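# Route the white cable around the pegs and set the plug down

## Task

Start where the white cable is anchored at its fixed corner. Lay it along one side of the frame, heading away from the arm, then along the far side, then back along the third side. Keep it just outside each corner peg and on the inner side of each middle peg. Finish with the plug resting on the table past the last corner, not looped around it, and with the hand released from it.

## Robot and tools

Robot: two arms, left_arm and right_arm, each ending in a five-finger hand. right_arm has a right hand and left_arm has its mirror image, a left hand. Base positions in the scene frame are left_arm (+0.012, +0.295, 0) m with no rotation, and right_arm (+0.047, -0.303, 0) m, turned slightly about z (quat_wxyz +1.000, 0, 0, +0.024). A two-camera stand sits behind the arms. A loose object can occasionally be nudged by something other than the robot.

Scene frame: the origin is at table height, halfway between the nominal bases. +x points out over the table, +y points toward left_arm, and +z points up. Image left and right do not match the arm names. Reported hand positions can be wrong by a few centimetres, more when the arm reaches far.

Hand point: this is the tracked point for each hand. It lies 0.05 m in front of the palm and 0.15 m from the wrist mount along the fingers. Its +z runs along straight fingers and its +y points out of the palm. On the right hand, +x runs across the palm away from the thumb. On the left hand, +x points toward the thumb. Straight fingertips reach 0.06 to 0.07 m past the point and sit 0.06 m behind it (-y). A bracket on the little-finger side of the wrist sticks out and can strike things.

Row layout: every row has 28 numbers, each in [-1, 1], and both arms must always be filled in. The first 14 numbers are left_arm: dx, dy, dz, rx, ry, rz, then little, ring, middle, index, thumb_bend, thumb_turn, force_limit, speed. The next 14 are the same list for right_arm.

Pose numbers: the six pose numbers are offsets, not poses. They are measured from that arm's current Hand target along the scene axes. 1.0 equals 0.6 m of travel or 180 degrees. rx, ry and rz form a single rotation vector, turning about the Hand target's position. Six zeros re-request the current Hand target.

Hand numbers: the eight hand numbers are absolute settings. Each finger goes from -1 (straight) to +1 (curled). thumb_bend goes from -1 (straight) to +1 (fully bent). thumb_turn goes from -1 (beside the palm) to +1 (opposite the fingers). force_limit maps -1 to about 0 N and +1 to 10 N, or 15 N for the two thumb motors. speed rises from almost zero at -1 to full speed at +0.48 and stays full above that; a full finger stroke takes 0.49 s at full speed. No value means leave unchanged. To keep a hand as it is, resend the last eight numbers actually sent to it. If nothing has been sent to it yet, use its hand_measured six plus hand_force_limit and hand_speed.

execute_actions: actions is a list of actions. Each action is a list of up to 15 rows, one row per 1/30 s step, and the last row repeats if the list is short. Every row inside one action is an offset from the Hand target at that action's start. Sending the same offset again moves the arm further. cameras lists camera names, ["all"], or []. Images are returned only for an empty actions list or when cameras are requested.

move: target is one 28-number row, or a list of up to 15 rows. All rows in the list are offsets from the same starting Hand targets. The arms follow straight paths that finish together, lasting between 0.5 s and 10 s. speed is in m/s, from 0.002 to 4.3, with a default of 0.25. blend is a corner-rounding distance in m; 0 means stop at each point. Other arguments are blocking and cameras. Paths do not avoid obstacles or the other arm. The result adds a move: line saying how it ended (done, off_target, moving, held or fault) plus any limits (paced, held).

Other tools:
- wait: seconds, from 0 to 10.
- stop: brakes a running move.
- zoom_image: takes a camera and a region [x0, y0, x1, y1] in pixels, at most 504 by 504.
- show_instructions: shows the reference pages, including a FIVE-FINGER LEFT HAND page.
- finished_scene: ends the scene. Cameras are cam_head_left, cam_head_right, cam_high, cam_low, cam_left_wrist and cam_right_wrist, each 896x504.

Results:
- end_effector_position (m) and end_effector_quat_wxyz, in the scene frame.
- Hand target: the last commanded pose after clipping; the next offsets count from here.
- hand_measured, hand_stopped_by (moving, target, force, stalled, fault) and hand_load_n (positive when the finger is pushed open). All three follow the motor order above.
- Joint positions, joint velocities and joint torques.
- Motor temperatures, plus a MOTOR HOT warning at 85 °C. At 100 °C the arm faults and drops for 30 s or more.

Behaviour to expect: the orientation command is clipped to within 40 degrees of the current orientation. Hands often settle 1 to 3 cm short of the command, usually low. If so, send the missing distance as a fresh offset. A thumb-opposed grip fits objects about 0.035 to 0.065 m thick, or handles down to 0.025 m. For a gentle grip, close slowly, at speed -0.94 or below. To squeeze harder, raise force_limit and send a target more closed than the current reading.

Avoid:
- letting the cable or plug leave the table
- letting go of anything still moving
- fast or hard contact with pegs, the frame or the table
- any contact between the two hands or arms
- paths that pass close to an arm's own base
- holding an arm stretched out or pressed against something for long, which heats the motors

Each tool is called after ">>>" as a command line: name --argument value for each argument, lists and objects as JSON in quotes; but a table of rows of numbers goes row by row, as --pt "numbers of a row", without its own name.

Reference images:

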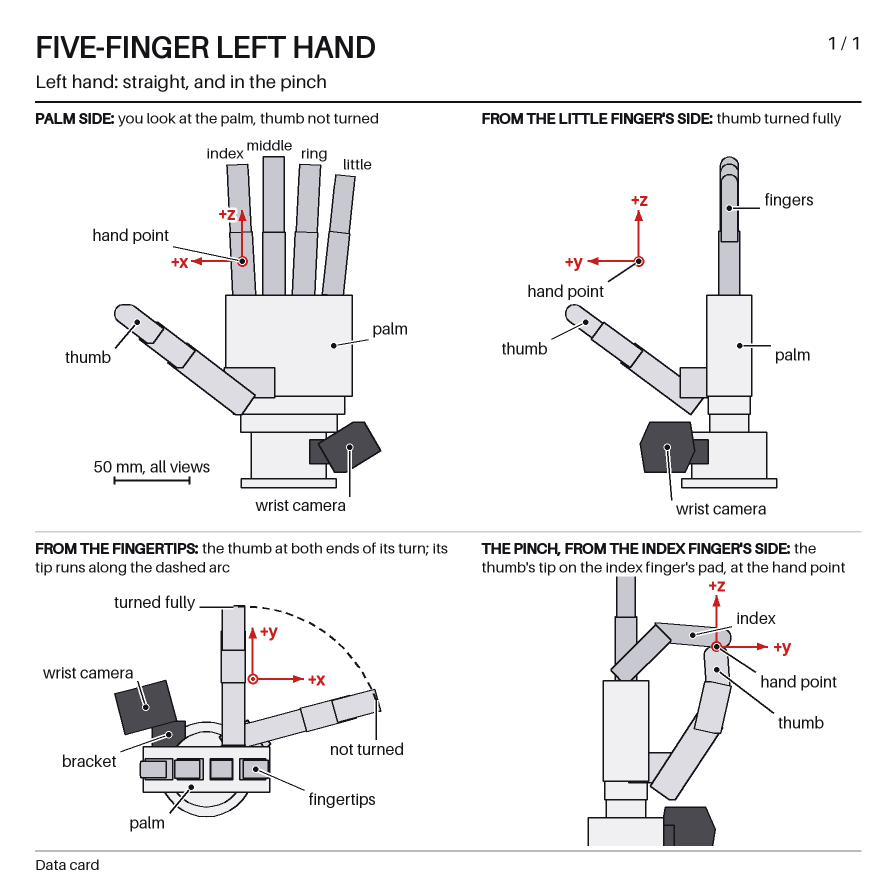

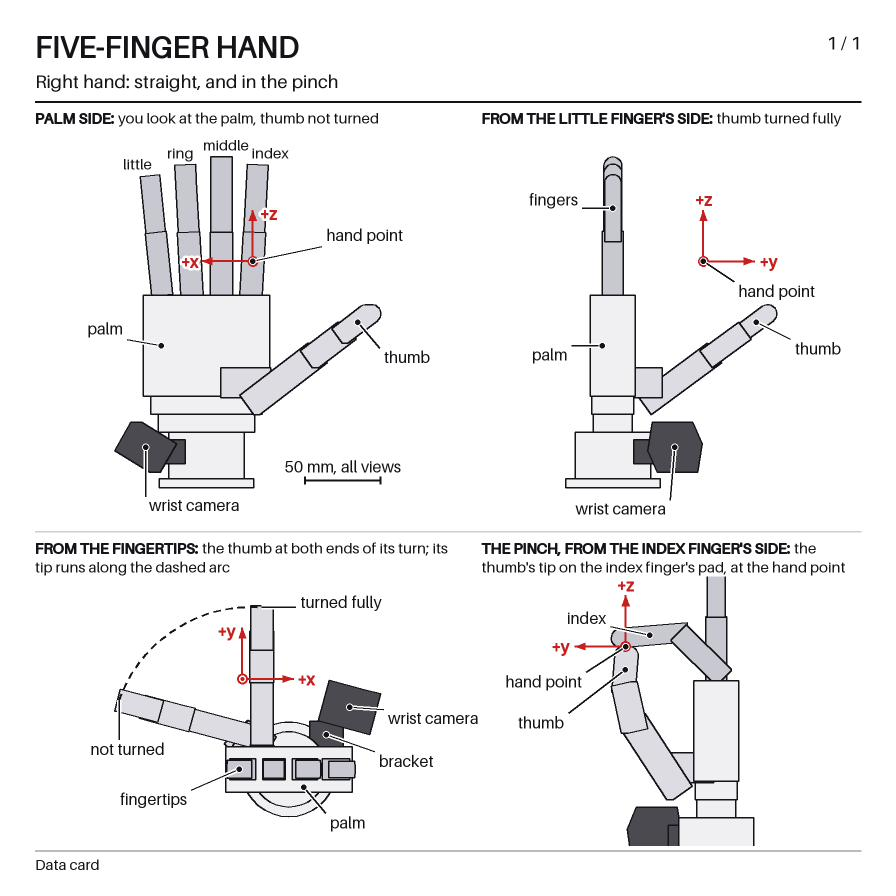

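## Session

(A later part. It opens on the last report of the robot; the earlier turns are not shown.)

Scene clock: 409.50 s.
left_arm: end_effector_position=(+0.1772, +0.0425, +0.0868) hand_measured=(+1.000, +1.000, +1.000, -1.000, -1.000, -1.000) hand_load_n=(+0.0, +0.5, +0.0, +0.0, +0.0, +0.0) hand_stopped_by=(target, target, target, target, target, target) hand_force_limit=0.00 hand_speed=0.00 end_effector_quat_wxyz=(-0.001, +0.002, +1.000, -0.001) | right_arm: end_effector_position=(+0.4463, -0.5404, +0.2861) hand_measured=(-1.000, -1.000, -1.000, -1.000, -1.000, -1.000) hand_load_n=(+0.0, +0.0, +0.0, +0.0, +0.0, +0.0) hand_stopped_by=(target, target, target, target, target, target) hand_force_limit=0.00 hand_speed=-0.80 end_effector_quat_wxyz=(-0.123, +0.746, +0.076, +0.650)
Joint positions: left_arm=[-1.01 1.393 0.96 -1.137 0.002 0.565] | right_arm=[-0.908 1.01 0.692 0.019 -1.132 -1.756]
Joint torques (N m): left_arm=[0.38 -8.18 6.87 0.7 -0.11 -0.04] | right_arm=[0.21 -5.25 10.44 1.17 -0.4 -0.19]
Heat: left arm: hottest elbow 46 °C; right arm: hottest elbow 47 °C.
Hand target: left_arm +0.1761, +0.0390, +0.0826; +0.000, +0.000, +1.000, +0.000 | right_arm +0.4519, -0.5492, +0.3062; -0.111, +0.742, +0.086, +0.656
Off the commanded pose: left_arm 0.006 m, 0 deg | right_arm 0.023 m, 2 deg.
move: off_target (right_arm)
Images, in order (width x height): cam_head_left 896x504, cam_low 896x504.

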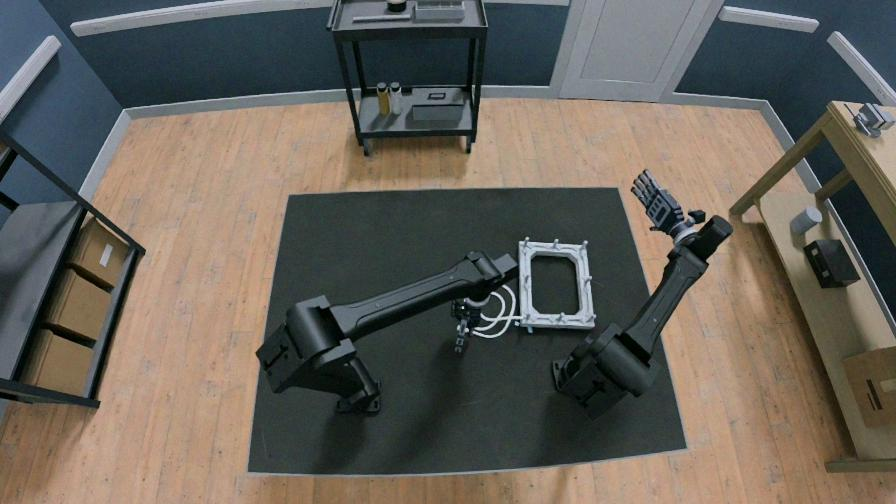

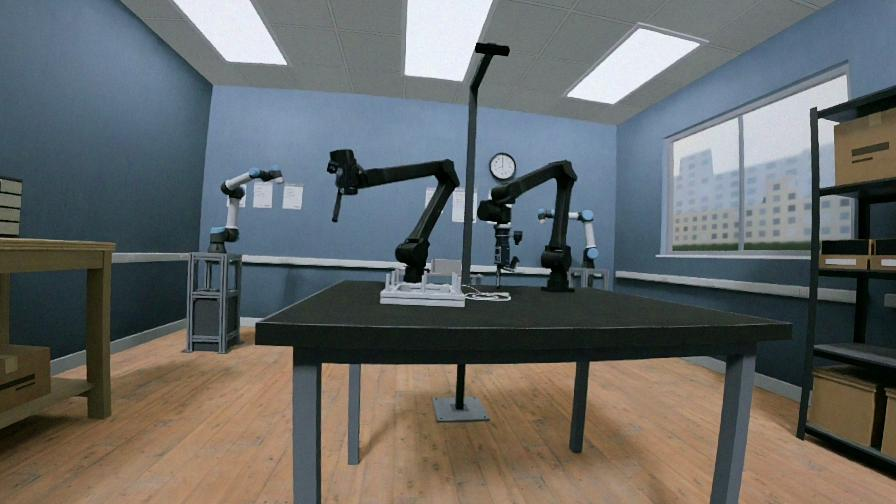

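>>> move --pt "0 0 -0.015 0 0 0 1 1 1 -1 -1 -1 0 0 0 0 0 0 0 0 -1 -1 -1 -1 -1 -1 0 -0.8" --pt "0.25 0.0 -0.012 0 0 0 1 1 1 -1 -1 -1 0 0 0 0 0 0 0 0 -1 -1 -1 -1 -1 -1 0 -0.8" --speed 0.12 --cameras '["cam_head_left","cam_low"]'

>>> zoom_image --camera "cam_head_left" --region '[400, 260, 560, 380]'

>>> zoom_image --camera "cam_low" --region '[420, 230, 620, 330]'

Scene clock: 420.57 s.
left_arm: end_effector_position=(+0.3148, +0.0447, +0.0713) hand_measured=(+1.000, +1.000, +1.000, -1.000, -1.000, -1.000) hand_load_n=(+0.0, +0.0, +0.0, +0.0, +0.0, +0.0) hand_stopped_by=(target, target, target, target, target, target) hand_force_limit=0.00 hand_speed=0.00 end_effector_quat_wxyz=(-0.002, -0.002, +1.000, +0.002) | right_arm: end_effector_position=(+0.4463, -0.5404, +0.2861) hand_measured=(-1.000, -1.000, -1.000, -1.000, -1.000, -1.000) hand_load_n=(+0.0, +0.0, +0.0, +0.0, +0.0, +0.0) hand_stopped_by=(target, target, target, target, target, target) hand_force_limit=0.00 hand_speed=-0.80 end_effector_quat_wxyz=(-0.123, +0.746, +0.076, +0.650)
Joint positions: left_arm=[-0.749 1.632 1.185 -1.129 -0.001 0.817] | right_arm=[-0.908 1.01 0.692 0.019 -1.132 -1.756]
Joint torques (N m): left_arm=[1.44 -11.28 9.51 -0.31 0 0.21] | right_arm=[-1.03 -5.42 10.52 1.65 -0.38 -0.23]
Heat: left arm: hottest elbow 46 °C; right arm: hottest elbow 47 °C.
Hand target: left_arm +0.3260, +0.0390, +0.0754; +0.000, +0.000, +1.000, +0.000 | right_arm +0.4519, -0.5492, +0.3062; -0.111, +0.742, +0.086, +0.656
Off the commanded pose: left_arm 0.013 m, 0 deg | right_arm 0.023 m, 2 deg.
move: off_target (left_arm, right_arm)
Images, in order (width x height): cam_head_left 896x504, cam_low 896x504.

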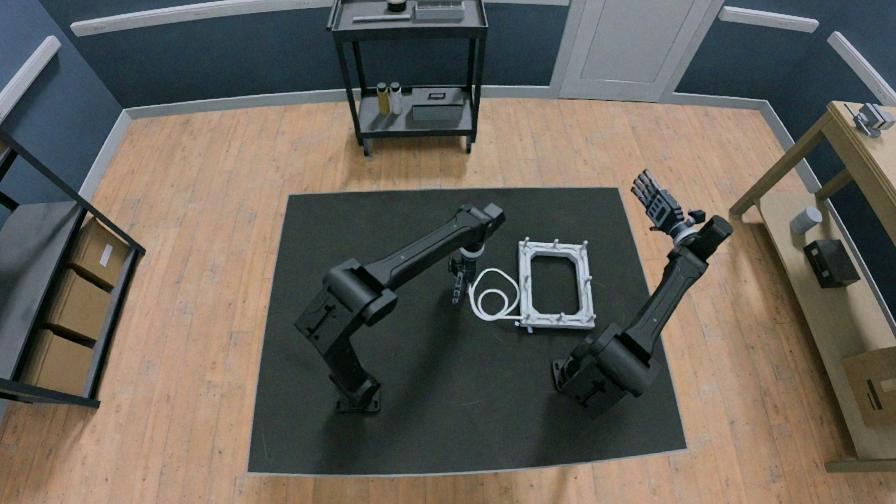

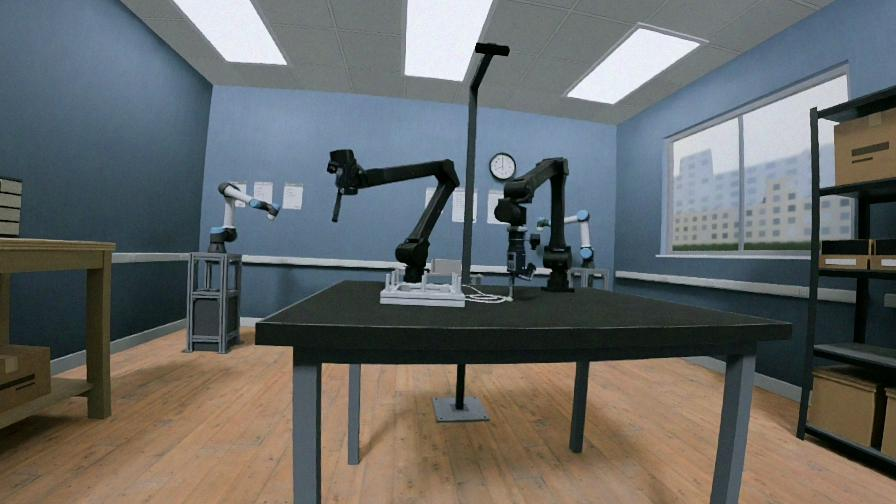

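Scaled by 3.150 from the camera's 896x504 image, which has a finer 1280x720 frame.

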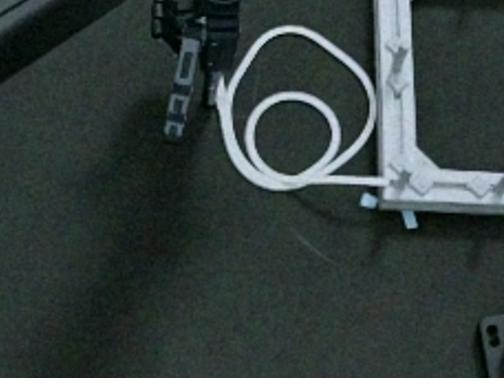

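Scaled by 2.520 from the camera's 896x504 image, which has a finer 1280x720 frame.

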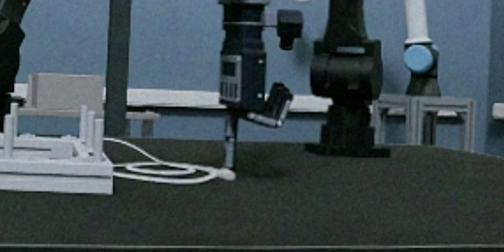

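>>> move --pt "0.0 0.05 0.02 0 0 0 1 1 1 -1 -1 -1 0 0 0 0 0 0 0 0 -1 -1 -1 -1 -1 -1 0 -0.8" --pt "0.18 -0.05 0.33 0 0 0 -1 -1 -1 -1 -1 -1 0 0 0 0 0 0 0 0 -1 -1 -1 -1 -1 -1 0 -0.8" --speed 0.2 --cameras '["cam_head_left","cam_head_right","cam_left_wrist"]'

>>> zoom_image --camera "cam_head_left" --region '[400, 240, 560, 360]'

Scene clock: 435.37 s.
left_arm: end_effector_position=(+0.4238, +0.0095, +0.2688) hand_measured=(-1.000, -1.000, -1.000, -1.000, -1.000, -1.000) hand_load_n=(+0.0, +0.0, +0.0, +0.0, +0.0, +0.0) hand_stopped_by=(target, target, target, target, target, target) hand_force_limit=0.00 hand_speed=0.00 end_effector_quat_wxyz=(+0.017, +0.001, +1.000, -0.013) | right_arm: end_effector_position=(+0.4463, -0.5404, +0.2861) hand_measured=(-1.000, -1.000, -1.000, -1.000, -1.000, -1.000) hand_load_n=(+0.0, +0.0, +0.0, +0.0, +0.0, +0.0) hand_stopped_by=(target, target, target, target, target, target) hand_force_limit=0.00 hand_speed=-0.80 end_effector_quat_wxyz=(-0.123, +0.746, +0.076, +0.650)
Joint positions: left_arm=[-0.664 1.793 1.936 -1.671 -0.001 0.91] | right_arm=[-0.908 1.01 0.692 0.019 -1.132 -1.756]
Joint torques (N m): left_arm=[1.67 -14.74 10.45 -0.21 -0.09 0.18] | right_arm=[-0.56 -5.54 10.55 1.26 -0.34 -0.31]
Motor temperatures (°C): left_arm=[31 35 48 29 28 30] | right_arm=[31 32 48 29 30 28]
Heat: left arm: hottest elbow 48 °C; right arm: hottest elbow 48 °C.
Hand target: left_arm +0.4341, +0.0090, +0.2734; +0.000, +0.000, +1.000, +0.000 | right_arm +0.4519, -0.5492, +0.3062; -0.111, +0.742, +0.086, +0.656
Off the commanded pose: left_arm 0.011 m, 2 deg | right_arm 0.023 m, 2 deg.
joint sent to its limit (left arm) — joint 4 (wrist pitch), lower limit. The joint targets are off in orientation, not in position.
move: off_target (left_arm, right_arm); target 2's new numbers were sent with left_arm's hand 0.011 m and 2 deg from that target
Images, in order (width x height): cam_head_left 896x504, cam_head_right 896x504, cam_left_wrist 896x504.

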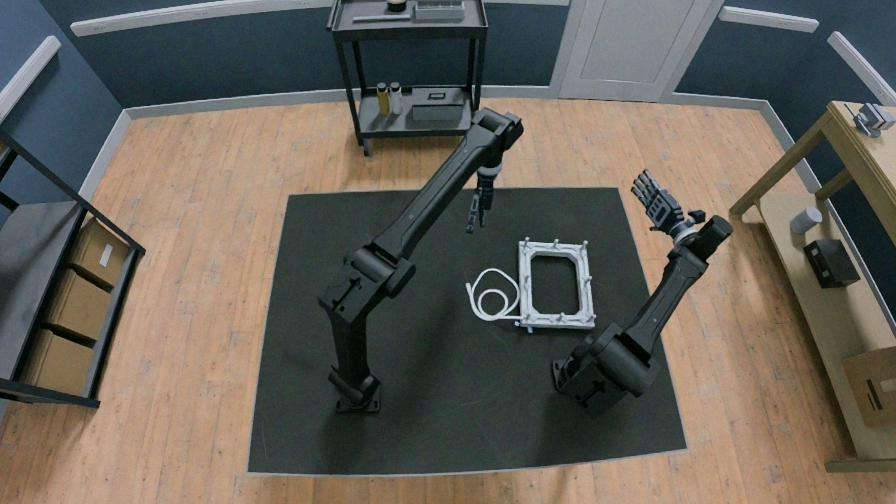

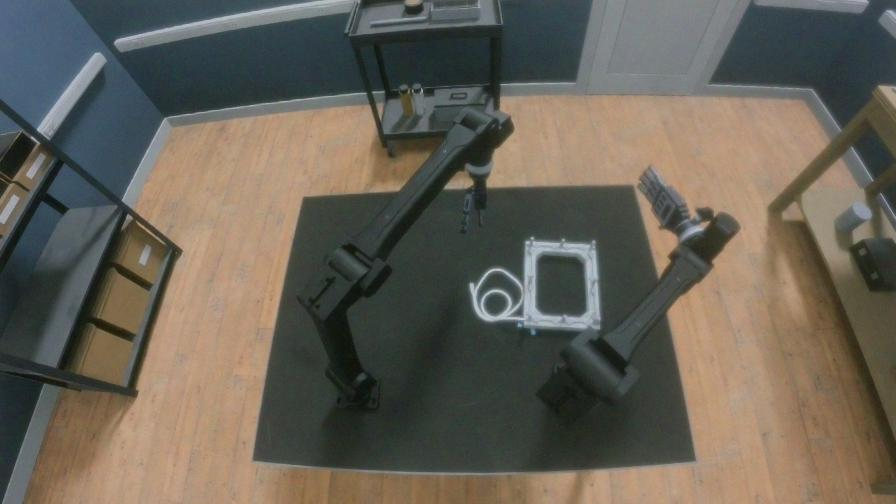

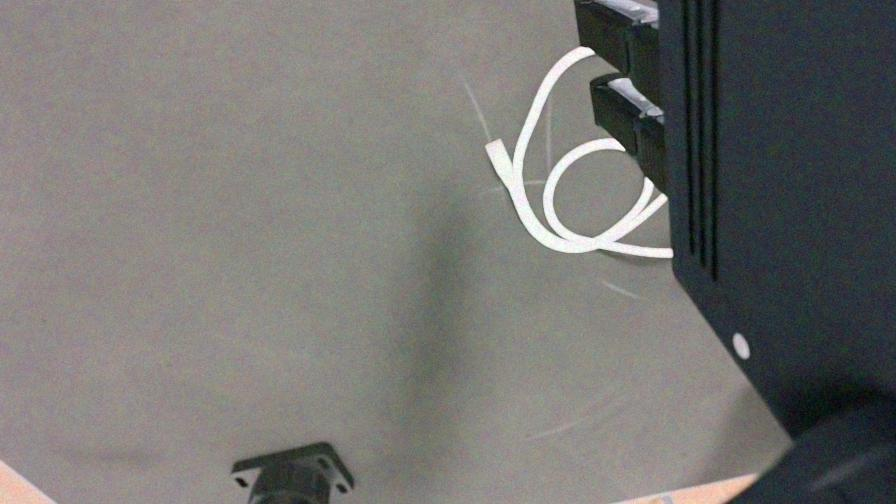

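Scaled by 3.150 from the camera's 896x504 image, which has a finer 1280x720 frame.

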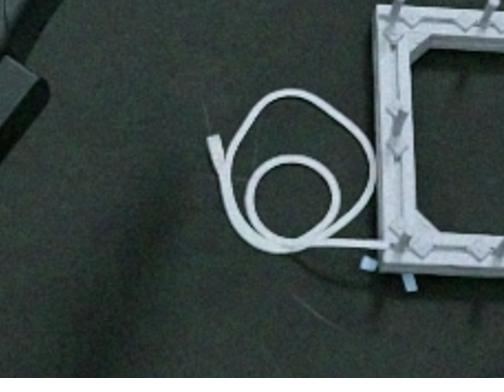

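>>> move --pt "-0.182 -0.02 -0.25 -0.4321 -0.0378 0.0467 1 1 -0.2 -0.2 -0.15 1 0 0 0 0 0 0 0 0 -1 -1 -1 -1 -1 -1 0 -0.8" --speed 0.2 --cameras '["cam_head_left","cam_head_right","cam_low","cam_left_wrist"]'

>>> zoom_image --camera "cam_head_left" --region '[400, 220, 560, 340]'

>>> zoom_image --camera "cam_low" --region '[420, 230, 620, 330]'

Scene clock: 474.00 s.
left_arm: end_effector_position=(+0.3216, -0.0057, +0.1271) hand_measured=(+1.000, +1.000, -0.200, -0.200, -0.150, +1.000) hand_load_n=(+0.0, +0.0, +0.0, +0.0, +0.0, +0.0) hand_stopped_by=(target, target, target, target, target, target) hand_force_limit=0.00 hand_speed=0.00 end_effector_quat_wxyz=(+0.056, -0.059, +0.775, -0.627) | right_arm: end_effector_position=(+0.4463, -0.5404, +0.2861) hand_measured=(-1.000, -1.000, -1.000, -1.000, -1.000, -1.000) hand_load_n=(+0.0, -0.5, +0.0, +0.0, +0.0, +0.0) hand_stopped_by=(target, target, target, target, target, target) hand_force_limit=0.00 hand_speed=-0.80 end_effector_quat_wxyz=(-0.123, +0.746, +0.076, +0.650)
Joint positions: left_arm=[-0.371 1.29 0.55 0.344 1 0.351] | right_arm=[-0.908 1.01 0.692 0.019 -1.132 -1.756]
Joint torques (N m): left_arm=[1.73 -6.12 6.54 2.09 0.37 -0.01] | right_arm=[0.15 -5.71 10.43 1.43 -0.34 -0.19]
Heat: left arm: hottest elbow 52 °C; right arm: hottest elbow 48 °C.
Hand target: left_arm +0.3248, -0.0031, +0.1235; +0.055, -0.068, +0.774, -0.627 | right_arm +0.4519, -0.5492, +0.3062; -0.111, +0.742, +0.086, +0.656
Off the commanded pose: left_arm 0.006 m, 1 deg | right_arm 0.023 m, 2 deg.
move: off_target (right_arm)
Images, in order (width x height): cam_head_left 896x504, cam_head_right 896x504, cam_low 896x504, cam_left_wrist 896x504.

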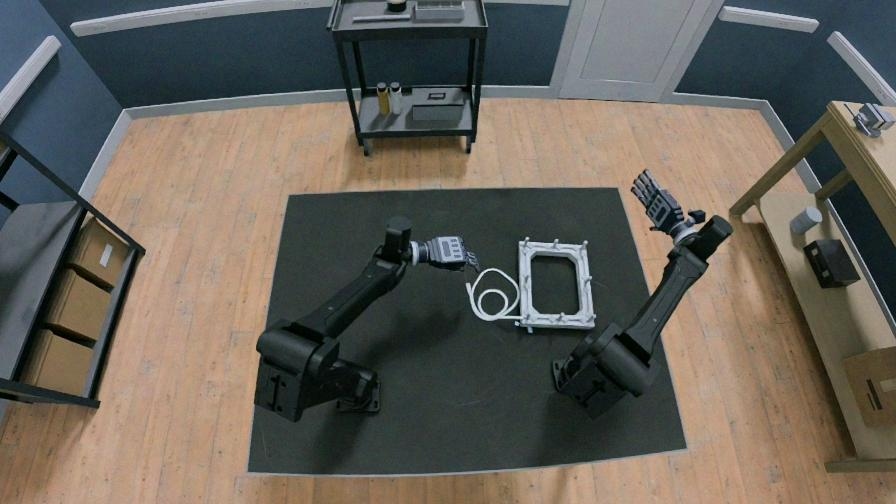

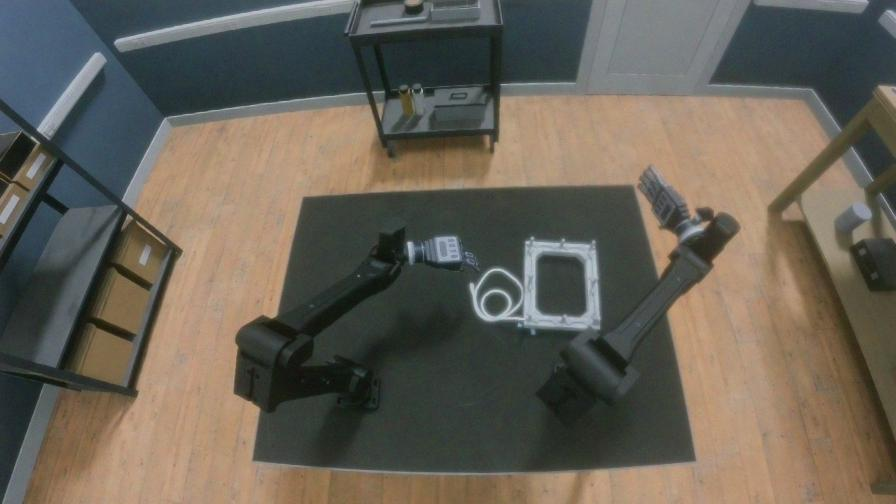

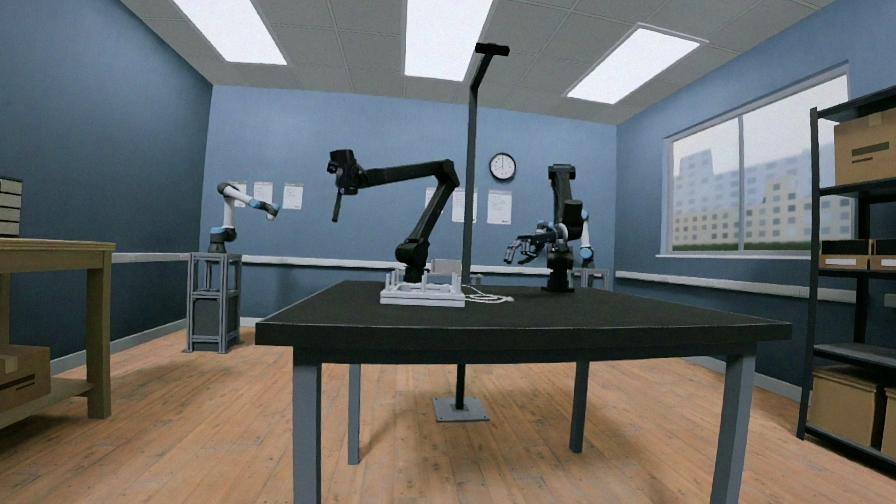

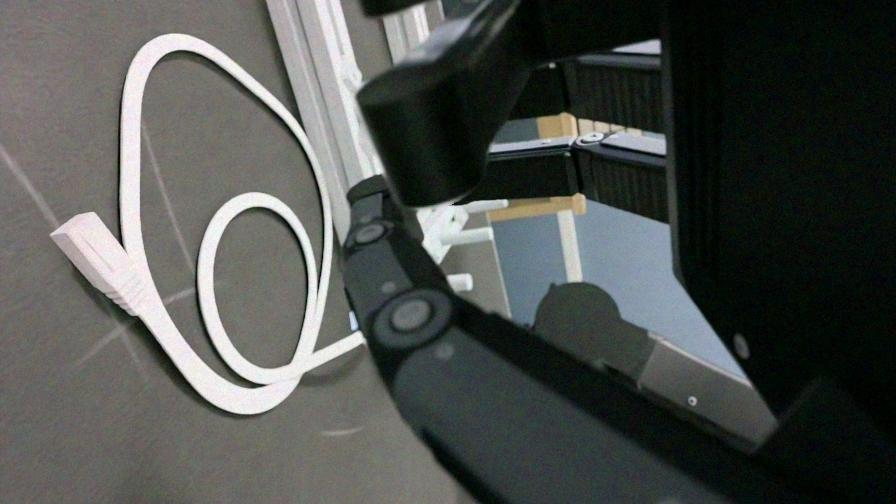

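Scaled by 3.150 from the camera's 896x504 image, which has a finer 1280x720 frame.

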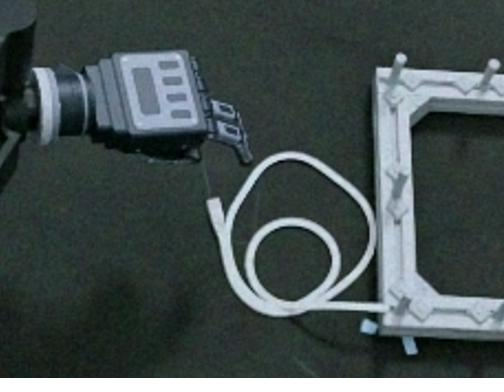

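Scaled by 2.520 from the camera's 896x504 image, which has a finer 1280x720 frame.

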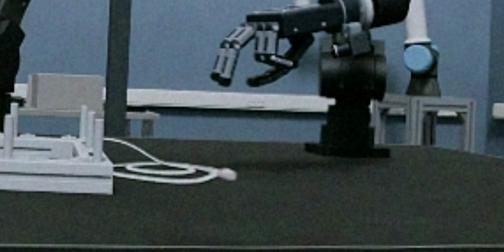

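>>> move --pt "0 0 -0.13 0 0 0 1 1 -0.2 -0.2 -0.15 1 0 0 0 0 0 0 0 0 -1 -1 -1 -1 -1 -1 0 -0.8" --speed 0.15 --cameras '["cam_head_left","cam_low","cam_left_wrist"]'

>>> zoom_image --camera "cam_head_left" --region '[400, 220, 560, 340]'

>>> zoom_image --camera "cam_low" --region '[470, 250, 570, 320]'

Scene clock: 482.33 s.
left_arm: end_effector_position=(+0.3224, -0.0060, +0.0489) hand_measured=(+1.000, +1.000, -0.200, -0.200, -0.150, +1.000) hand_load_n=(+0.0, +0.0, +0.0, +0.0, +0.0, +0.0) hand_stopped_by=(target, target, target, target, target, target) hand_force_limit=0.00 hand_speed=0.00 end_effector_quat_wxyz=(+0.055, -0.060, +0.775, -0.627) | right_arm: end_effector_position=(+0.4463, -0.5404, +0.2861) hand_measured=(-1.000, -1.000, -1.000, -1.000, -1.000, -1.000) hand_load_n=(+0.0, +0.0, +0.0, +0.0, +0.0, +0.0) hand_stopped_by=(target, target, target, target, target, target) hand_force_limit=0.00 hand_speed=-0.80 end_effector_quat_wxyz=(-0.123, +0.746, +0.076, +0.650)
Joint positions: left_arm=[-0.371 1.543 0.48 0.666 1 0.35] | right_arm=[-0.908 1.01 0.692 0.019 -1.132 -1.756]
Joint torques (N m): left_arm=[1.73 -7.36 4.75 2.15 0.37 -0.01] | right_arm=[-0.26 -5.19 10.61 1.29 -0.38 -0.26]
Heat: left arm: hottest elbow 50 °C; right arm: hottest elbow 48 °C.
Hand target: left_arm +0.3247, -0.0030, +0.0453; +0.055, -0.068, +0.774, -0.627 | right_arm +0.4519, -0.5492, +0.3062; -0.111, +0.742, +0.086, +0.656
Off the commanded pose: left_arm 0.005 m, 1 deg | right_arm 0.023 m, 2 deg.
move: off_target (right_arm)
Images, in order (width x height): cam_head_left 896x504, cam_low 896x504, cam_left_wrist 896x504.

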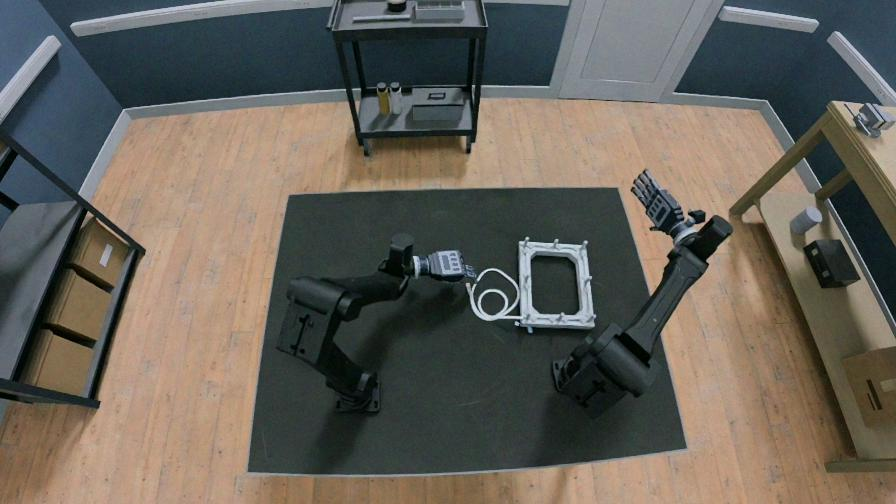

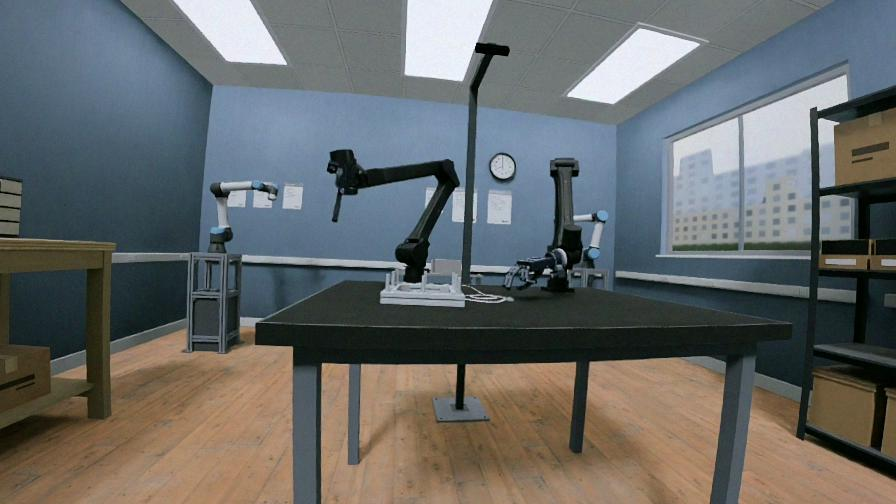

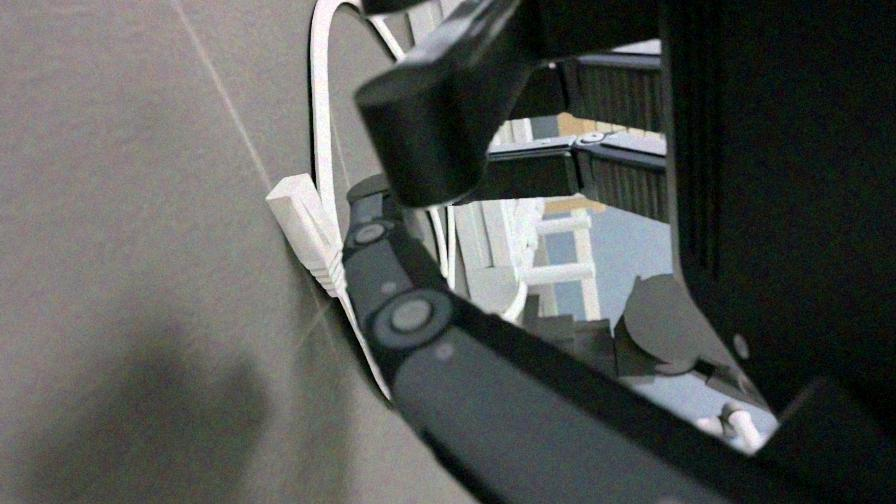

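Scaled by 3.150 from the camera's 896x504 image, which has a finer 1280x720 frame.

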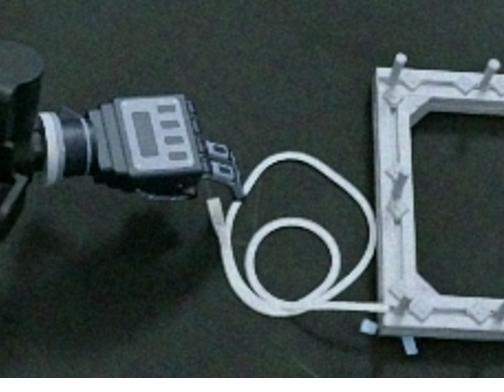

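Scaled by 5.040 from the camera's 896x504 image, which has a finer 1280x720 frame.

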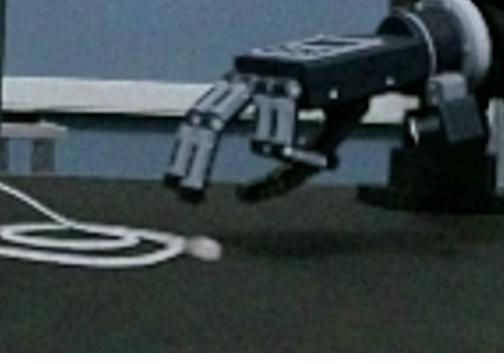

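>>> move --pt "0.008 0 -0.045 0 0 0 1 1 -0.2 -0.2 -0.15 1 0 0 0 0 0 0 0 0 -1 -1 -1 -1 -1 -1 0 -0.8" --speed 0.1 --cameras '["cam_head_left","cam_low","cam_left_wrist"]'

>>> zoom_image --camera "cam_low" --region '[470, 250, 570, 320]'

>>> zoom_image --camera "cam_left_wrist" --region '[200, 50, 600, 400]'

Scene clock: 498.00 s.
left_arm: end_effector_position=(+0.3260, -0.0055, +0.0208) hand_measured=(+1.000, +1.000, -0.200, -0.200, -0.150, +1.000) hand_load_n=(+0.0, +0.5, +0.0, +0.0, +0.0, +0.0) hand_stopped_by=(target, target, target, target, target, target) hand_force_limit=0.00 hand_speed=0.00 end_effector_quat_wxyz=(+0.054, -0.063, +0.776, -0.626) | right_arm: end_effector_position=(+0.4463, -0.5404, +0.2861) hand_measured=(-1.000, -1.000, -1.000, -1.000, -1.000, -1.000) hand_load_n=(+0.0, +0.0, +0.0, +0.0, +0.0, +0.0) hand_stopped_by=(target, target, target, target, target, target) hand_force_limit=0.00 hand_speed=-0.80 end_effector_quat_wxyz=(-0.123, +0.746, +0.076, +0.650)
Joint positions: left_arm=[-0.365 1.655 0.48 0.771 1.003 0.35] | right_arm=[-0.908 1.01 0.692 0.019 -1.132 -1.756]
Joint torques (N m): left_arm=[1.73 -8.18 4.29 2.02 0.44 0.02] | right_arm=[-1.08 -4.37 10.36 1.17 -0.4 -0.22]
Heat: left arm: hottest elbow 47 °C; right arm: hottest elbow 48 °C.
Hand target: left_arm +0.3296, -0.0029, +0.0184; +0.055, -0.068, +0.774, -0.627 | right_arm +0.4519, -0.5492, +0.3062; -0.111, +0.742, +0.086, +0.656
Off the commanded pose: left_arm 0.005 m, 1 deg | right_arm 0.023 m, 2 deg.
move: off_target (right_arm)
Images, in order (width x height): cam_head_left 896x504, cam_low 896x504, cam_left_wrist 896x504.

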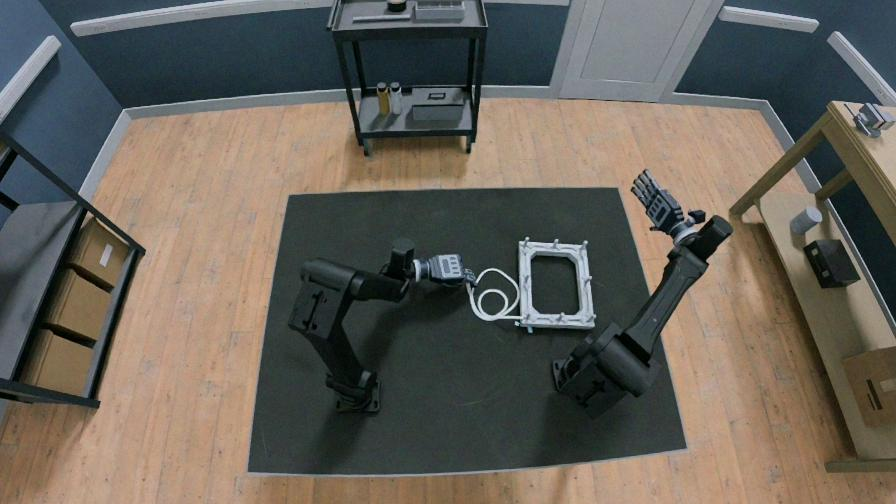

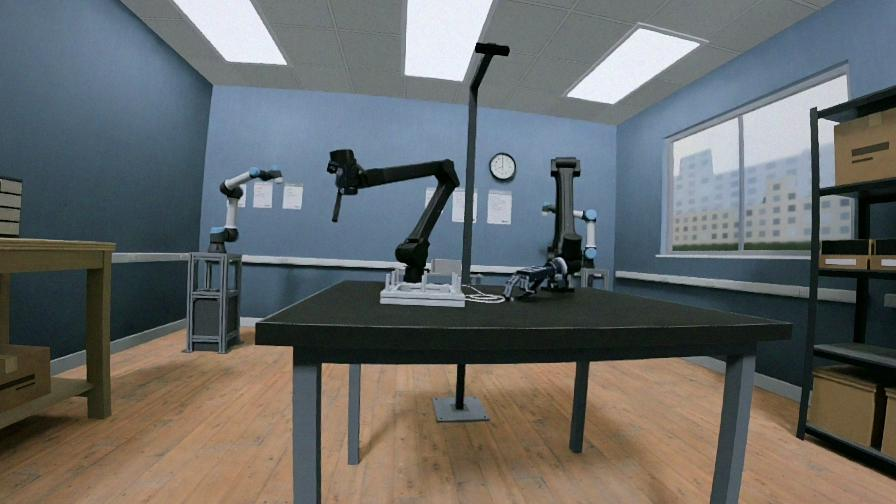

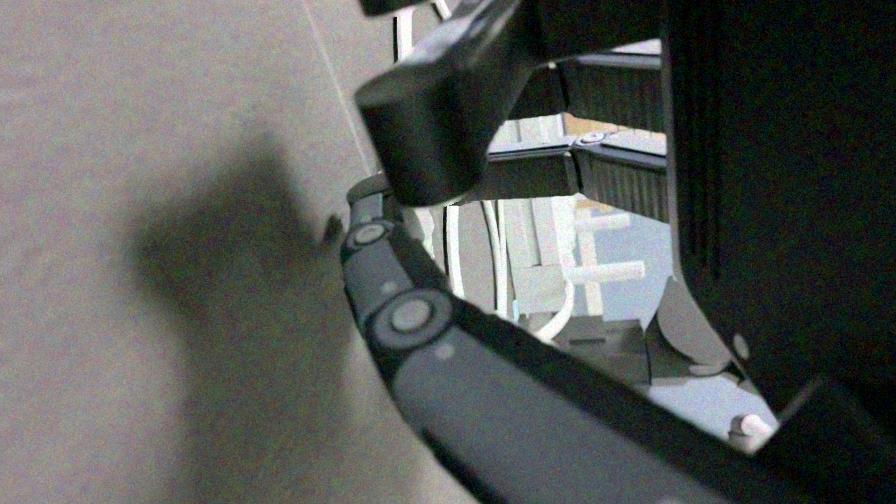

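Scaled by 5.040 from the camera's 896x504 image, which has a finer 1280x720 frame.

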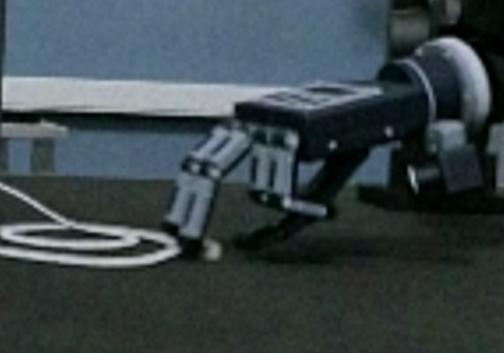

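Scaled by 1.260 from the camera's 896x504 image, which has a finer 1280x720 frame.

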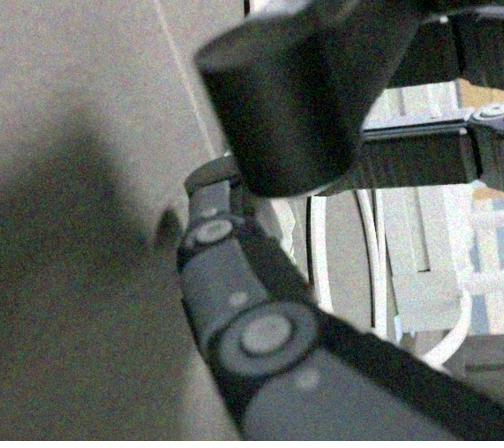

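>>> move --pt "0.0 0 -0.014 0 0 0 1 1 -0.2 -0.2 -0.15 1 0 0 0 0 0 0 0 0 -1 -1 -1 -1 -1 -1 0 -0.8" --speed 0.05 --cameras '["cam_head_left","cam_low","cam_left_wrist"]'

>>> zoom_image --camera "cam_low" --region '[470, 250, 570, 320]'

>>> zoom_image --camera "cam_head_left" --region '[400, 240, 560, 360]'

Scene clock: 504.00 s.
left_arm: end_effector_position=(+0.3265, -0.0063, +0.0158) hand_measured=(+1.000, +1.000, -0.200, -0.200, -0.150, +1.000) hand_load_n=(+0.0, +0.0, -0.5, +0.0, +0.0, +0.0) hand_stopped_by=(target, target, target, target, target, target) hand_force_limit=0.00 hand_speed=0.00 end_effector_quat_wxyz=(+0.055, -0.059, +0.774, -0.628) | right_arm: end_effector_position=(+0.4463, -0.5404, +0.2861) hand_measured=(-1.000, -1.000, -1.000, -1.000, -1.000, -1.000) hand_load_n=(+0.0, +0.0, +0.0, +0.0, +0.0, +0.0) hand_stopped_by=(target, target, target, target, target, target) hand_force_limit=0.00 hand_speed=-0.80 end_effector_quat_wxyz=(-0.123, +0.746, +0.076, +0.650)
Joint positions: left_arm=[-0.365 1.682 0.48 0.808 1.009 0.348] | right_arm=[-0.908 1.01 0.692 0.019 -1.132 -1.756]
Joint torques (N m): left_arm=[1.79 -7.88 4 1.96 0.18 0.02] | right_arm=[-0.97 -4.89 10.63 1.32 -0.41 -0.21]
Heat: left arm: hottest elbow 46 °C; right arm: hottest elbow 48 °C.
Hand target: left_arm +0.3296, -0.0029, +0.0099; +0.055, -0.068, +0.774, -0.627 | right_arm +0.4519, -0.5492, +0.3062; -0.111, +0.742, +0.086, +0.656
Off the commanded pose: left_arm 0.007 m, 1 deg | right_arm 0.023 m, 2 deg.
move: off_target (right_arm)
Images, in order (width x height): cam_head_left 896x504, cam_low 896x504, cam_left_wrist 896x504.

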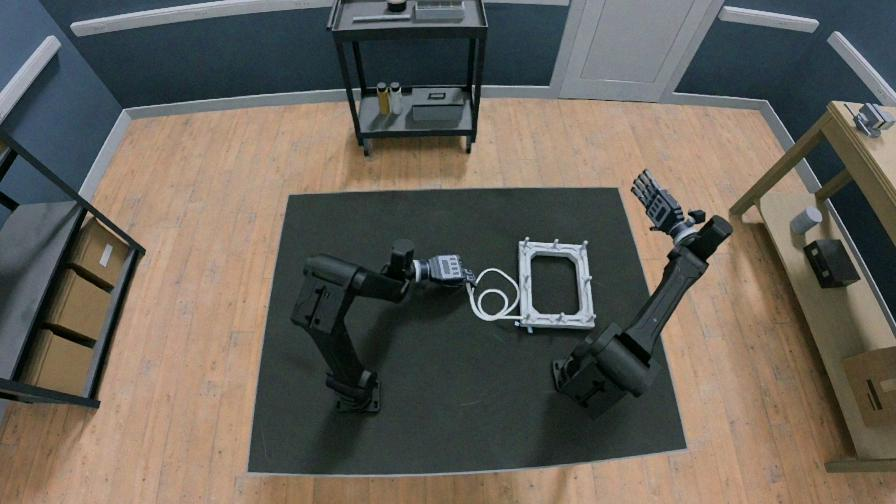

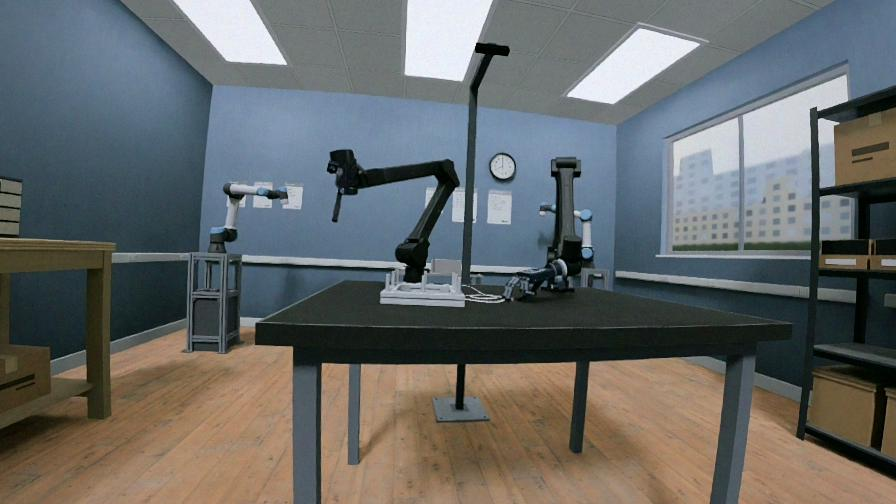

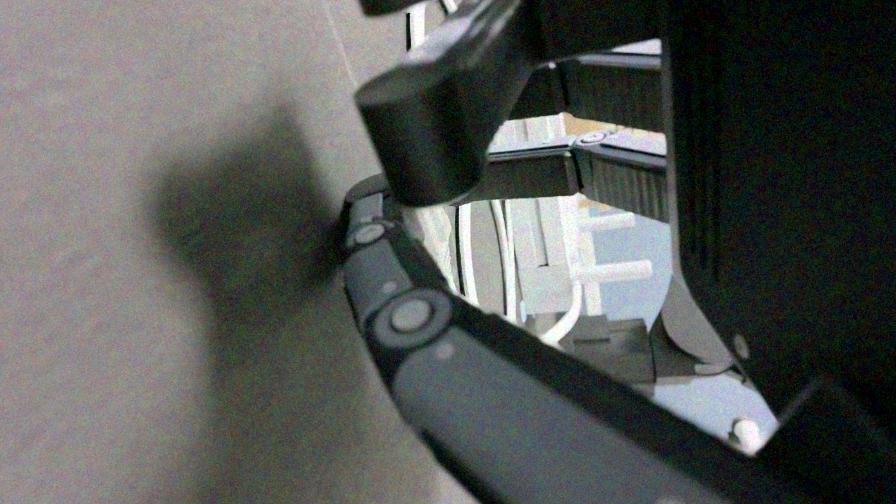

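Scaled by 5.040 from the camera's 896x504 image, which has a finer 1280x720 frame.

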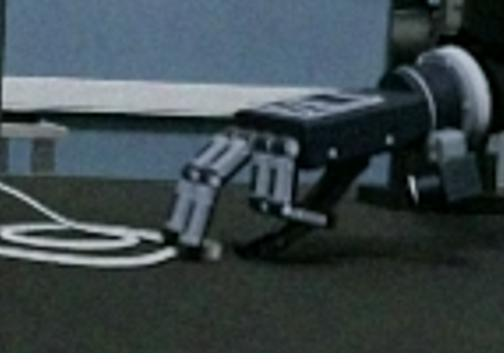

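Scaled by 3.150 from the camera's 896x504 image, which has a finer 1280x720 frame.

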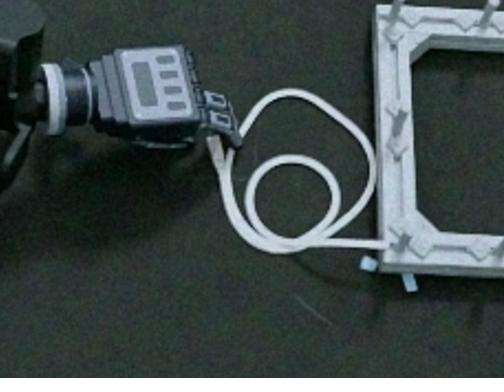

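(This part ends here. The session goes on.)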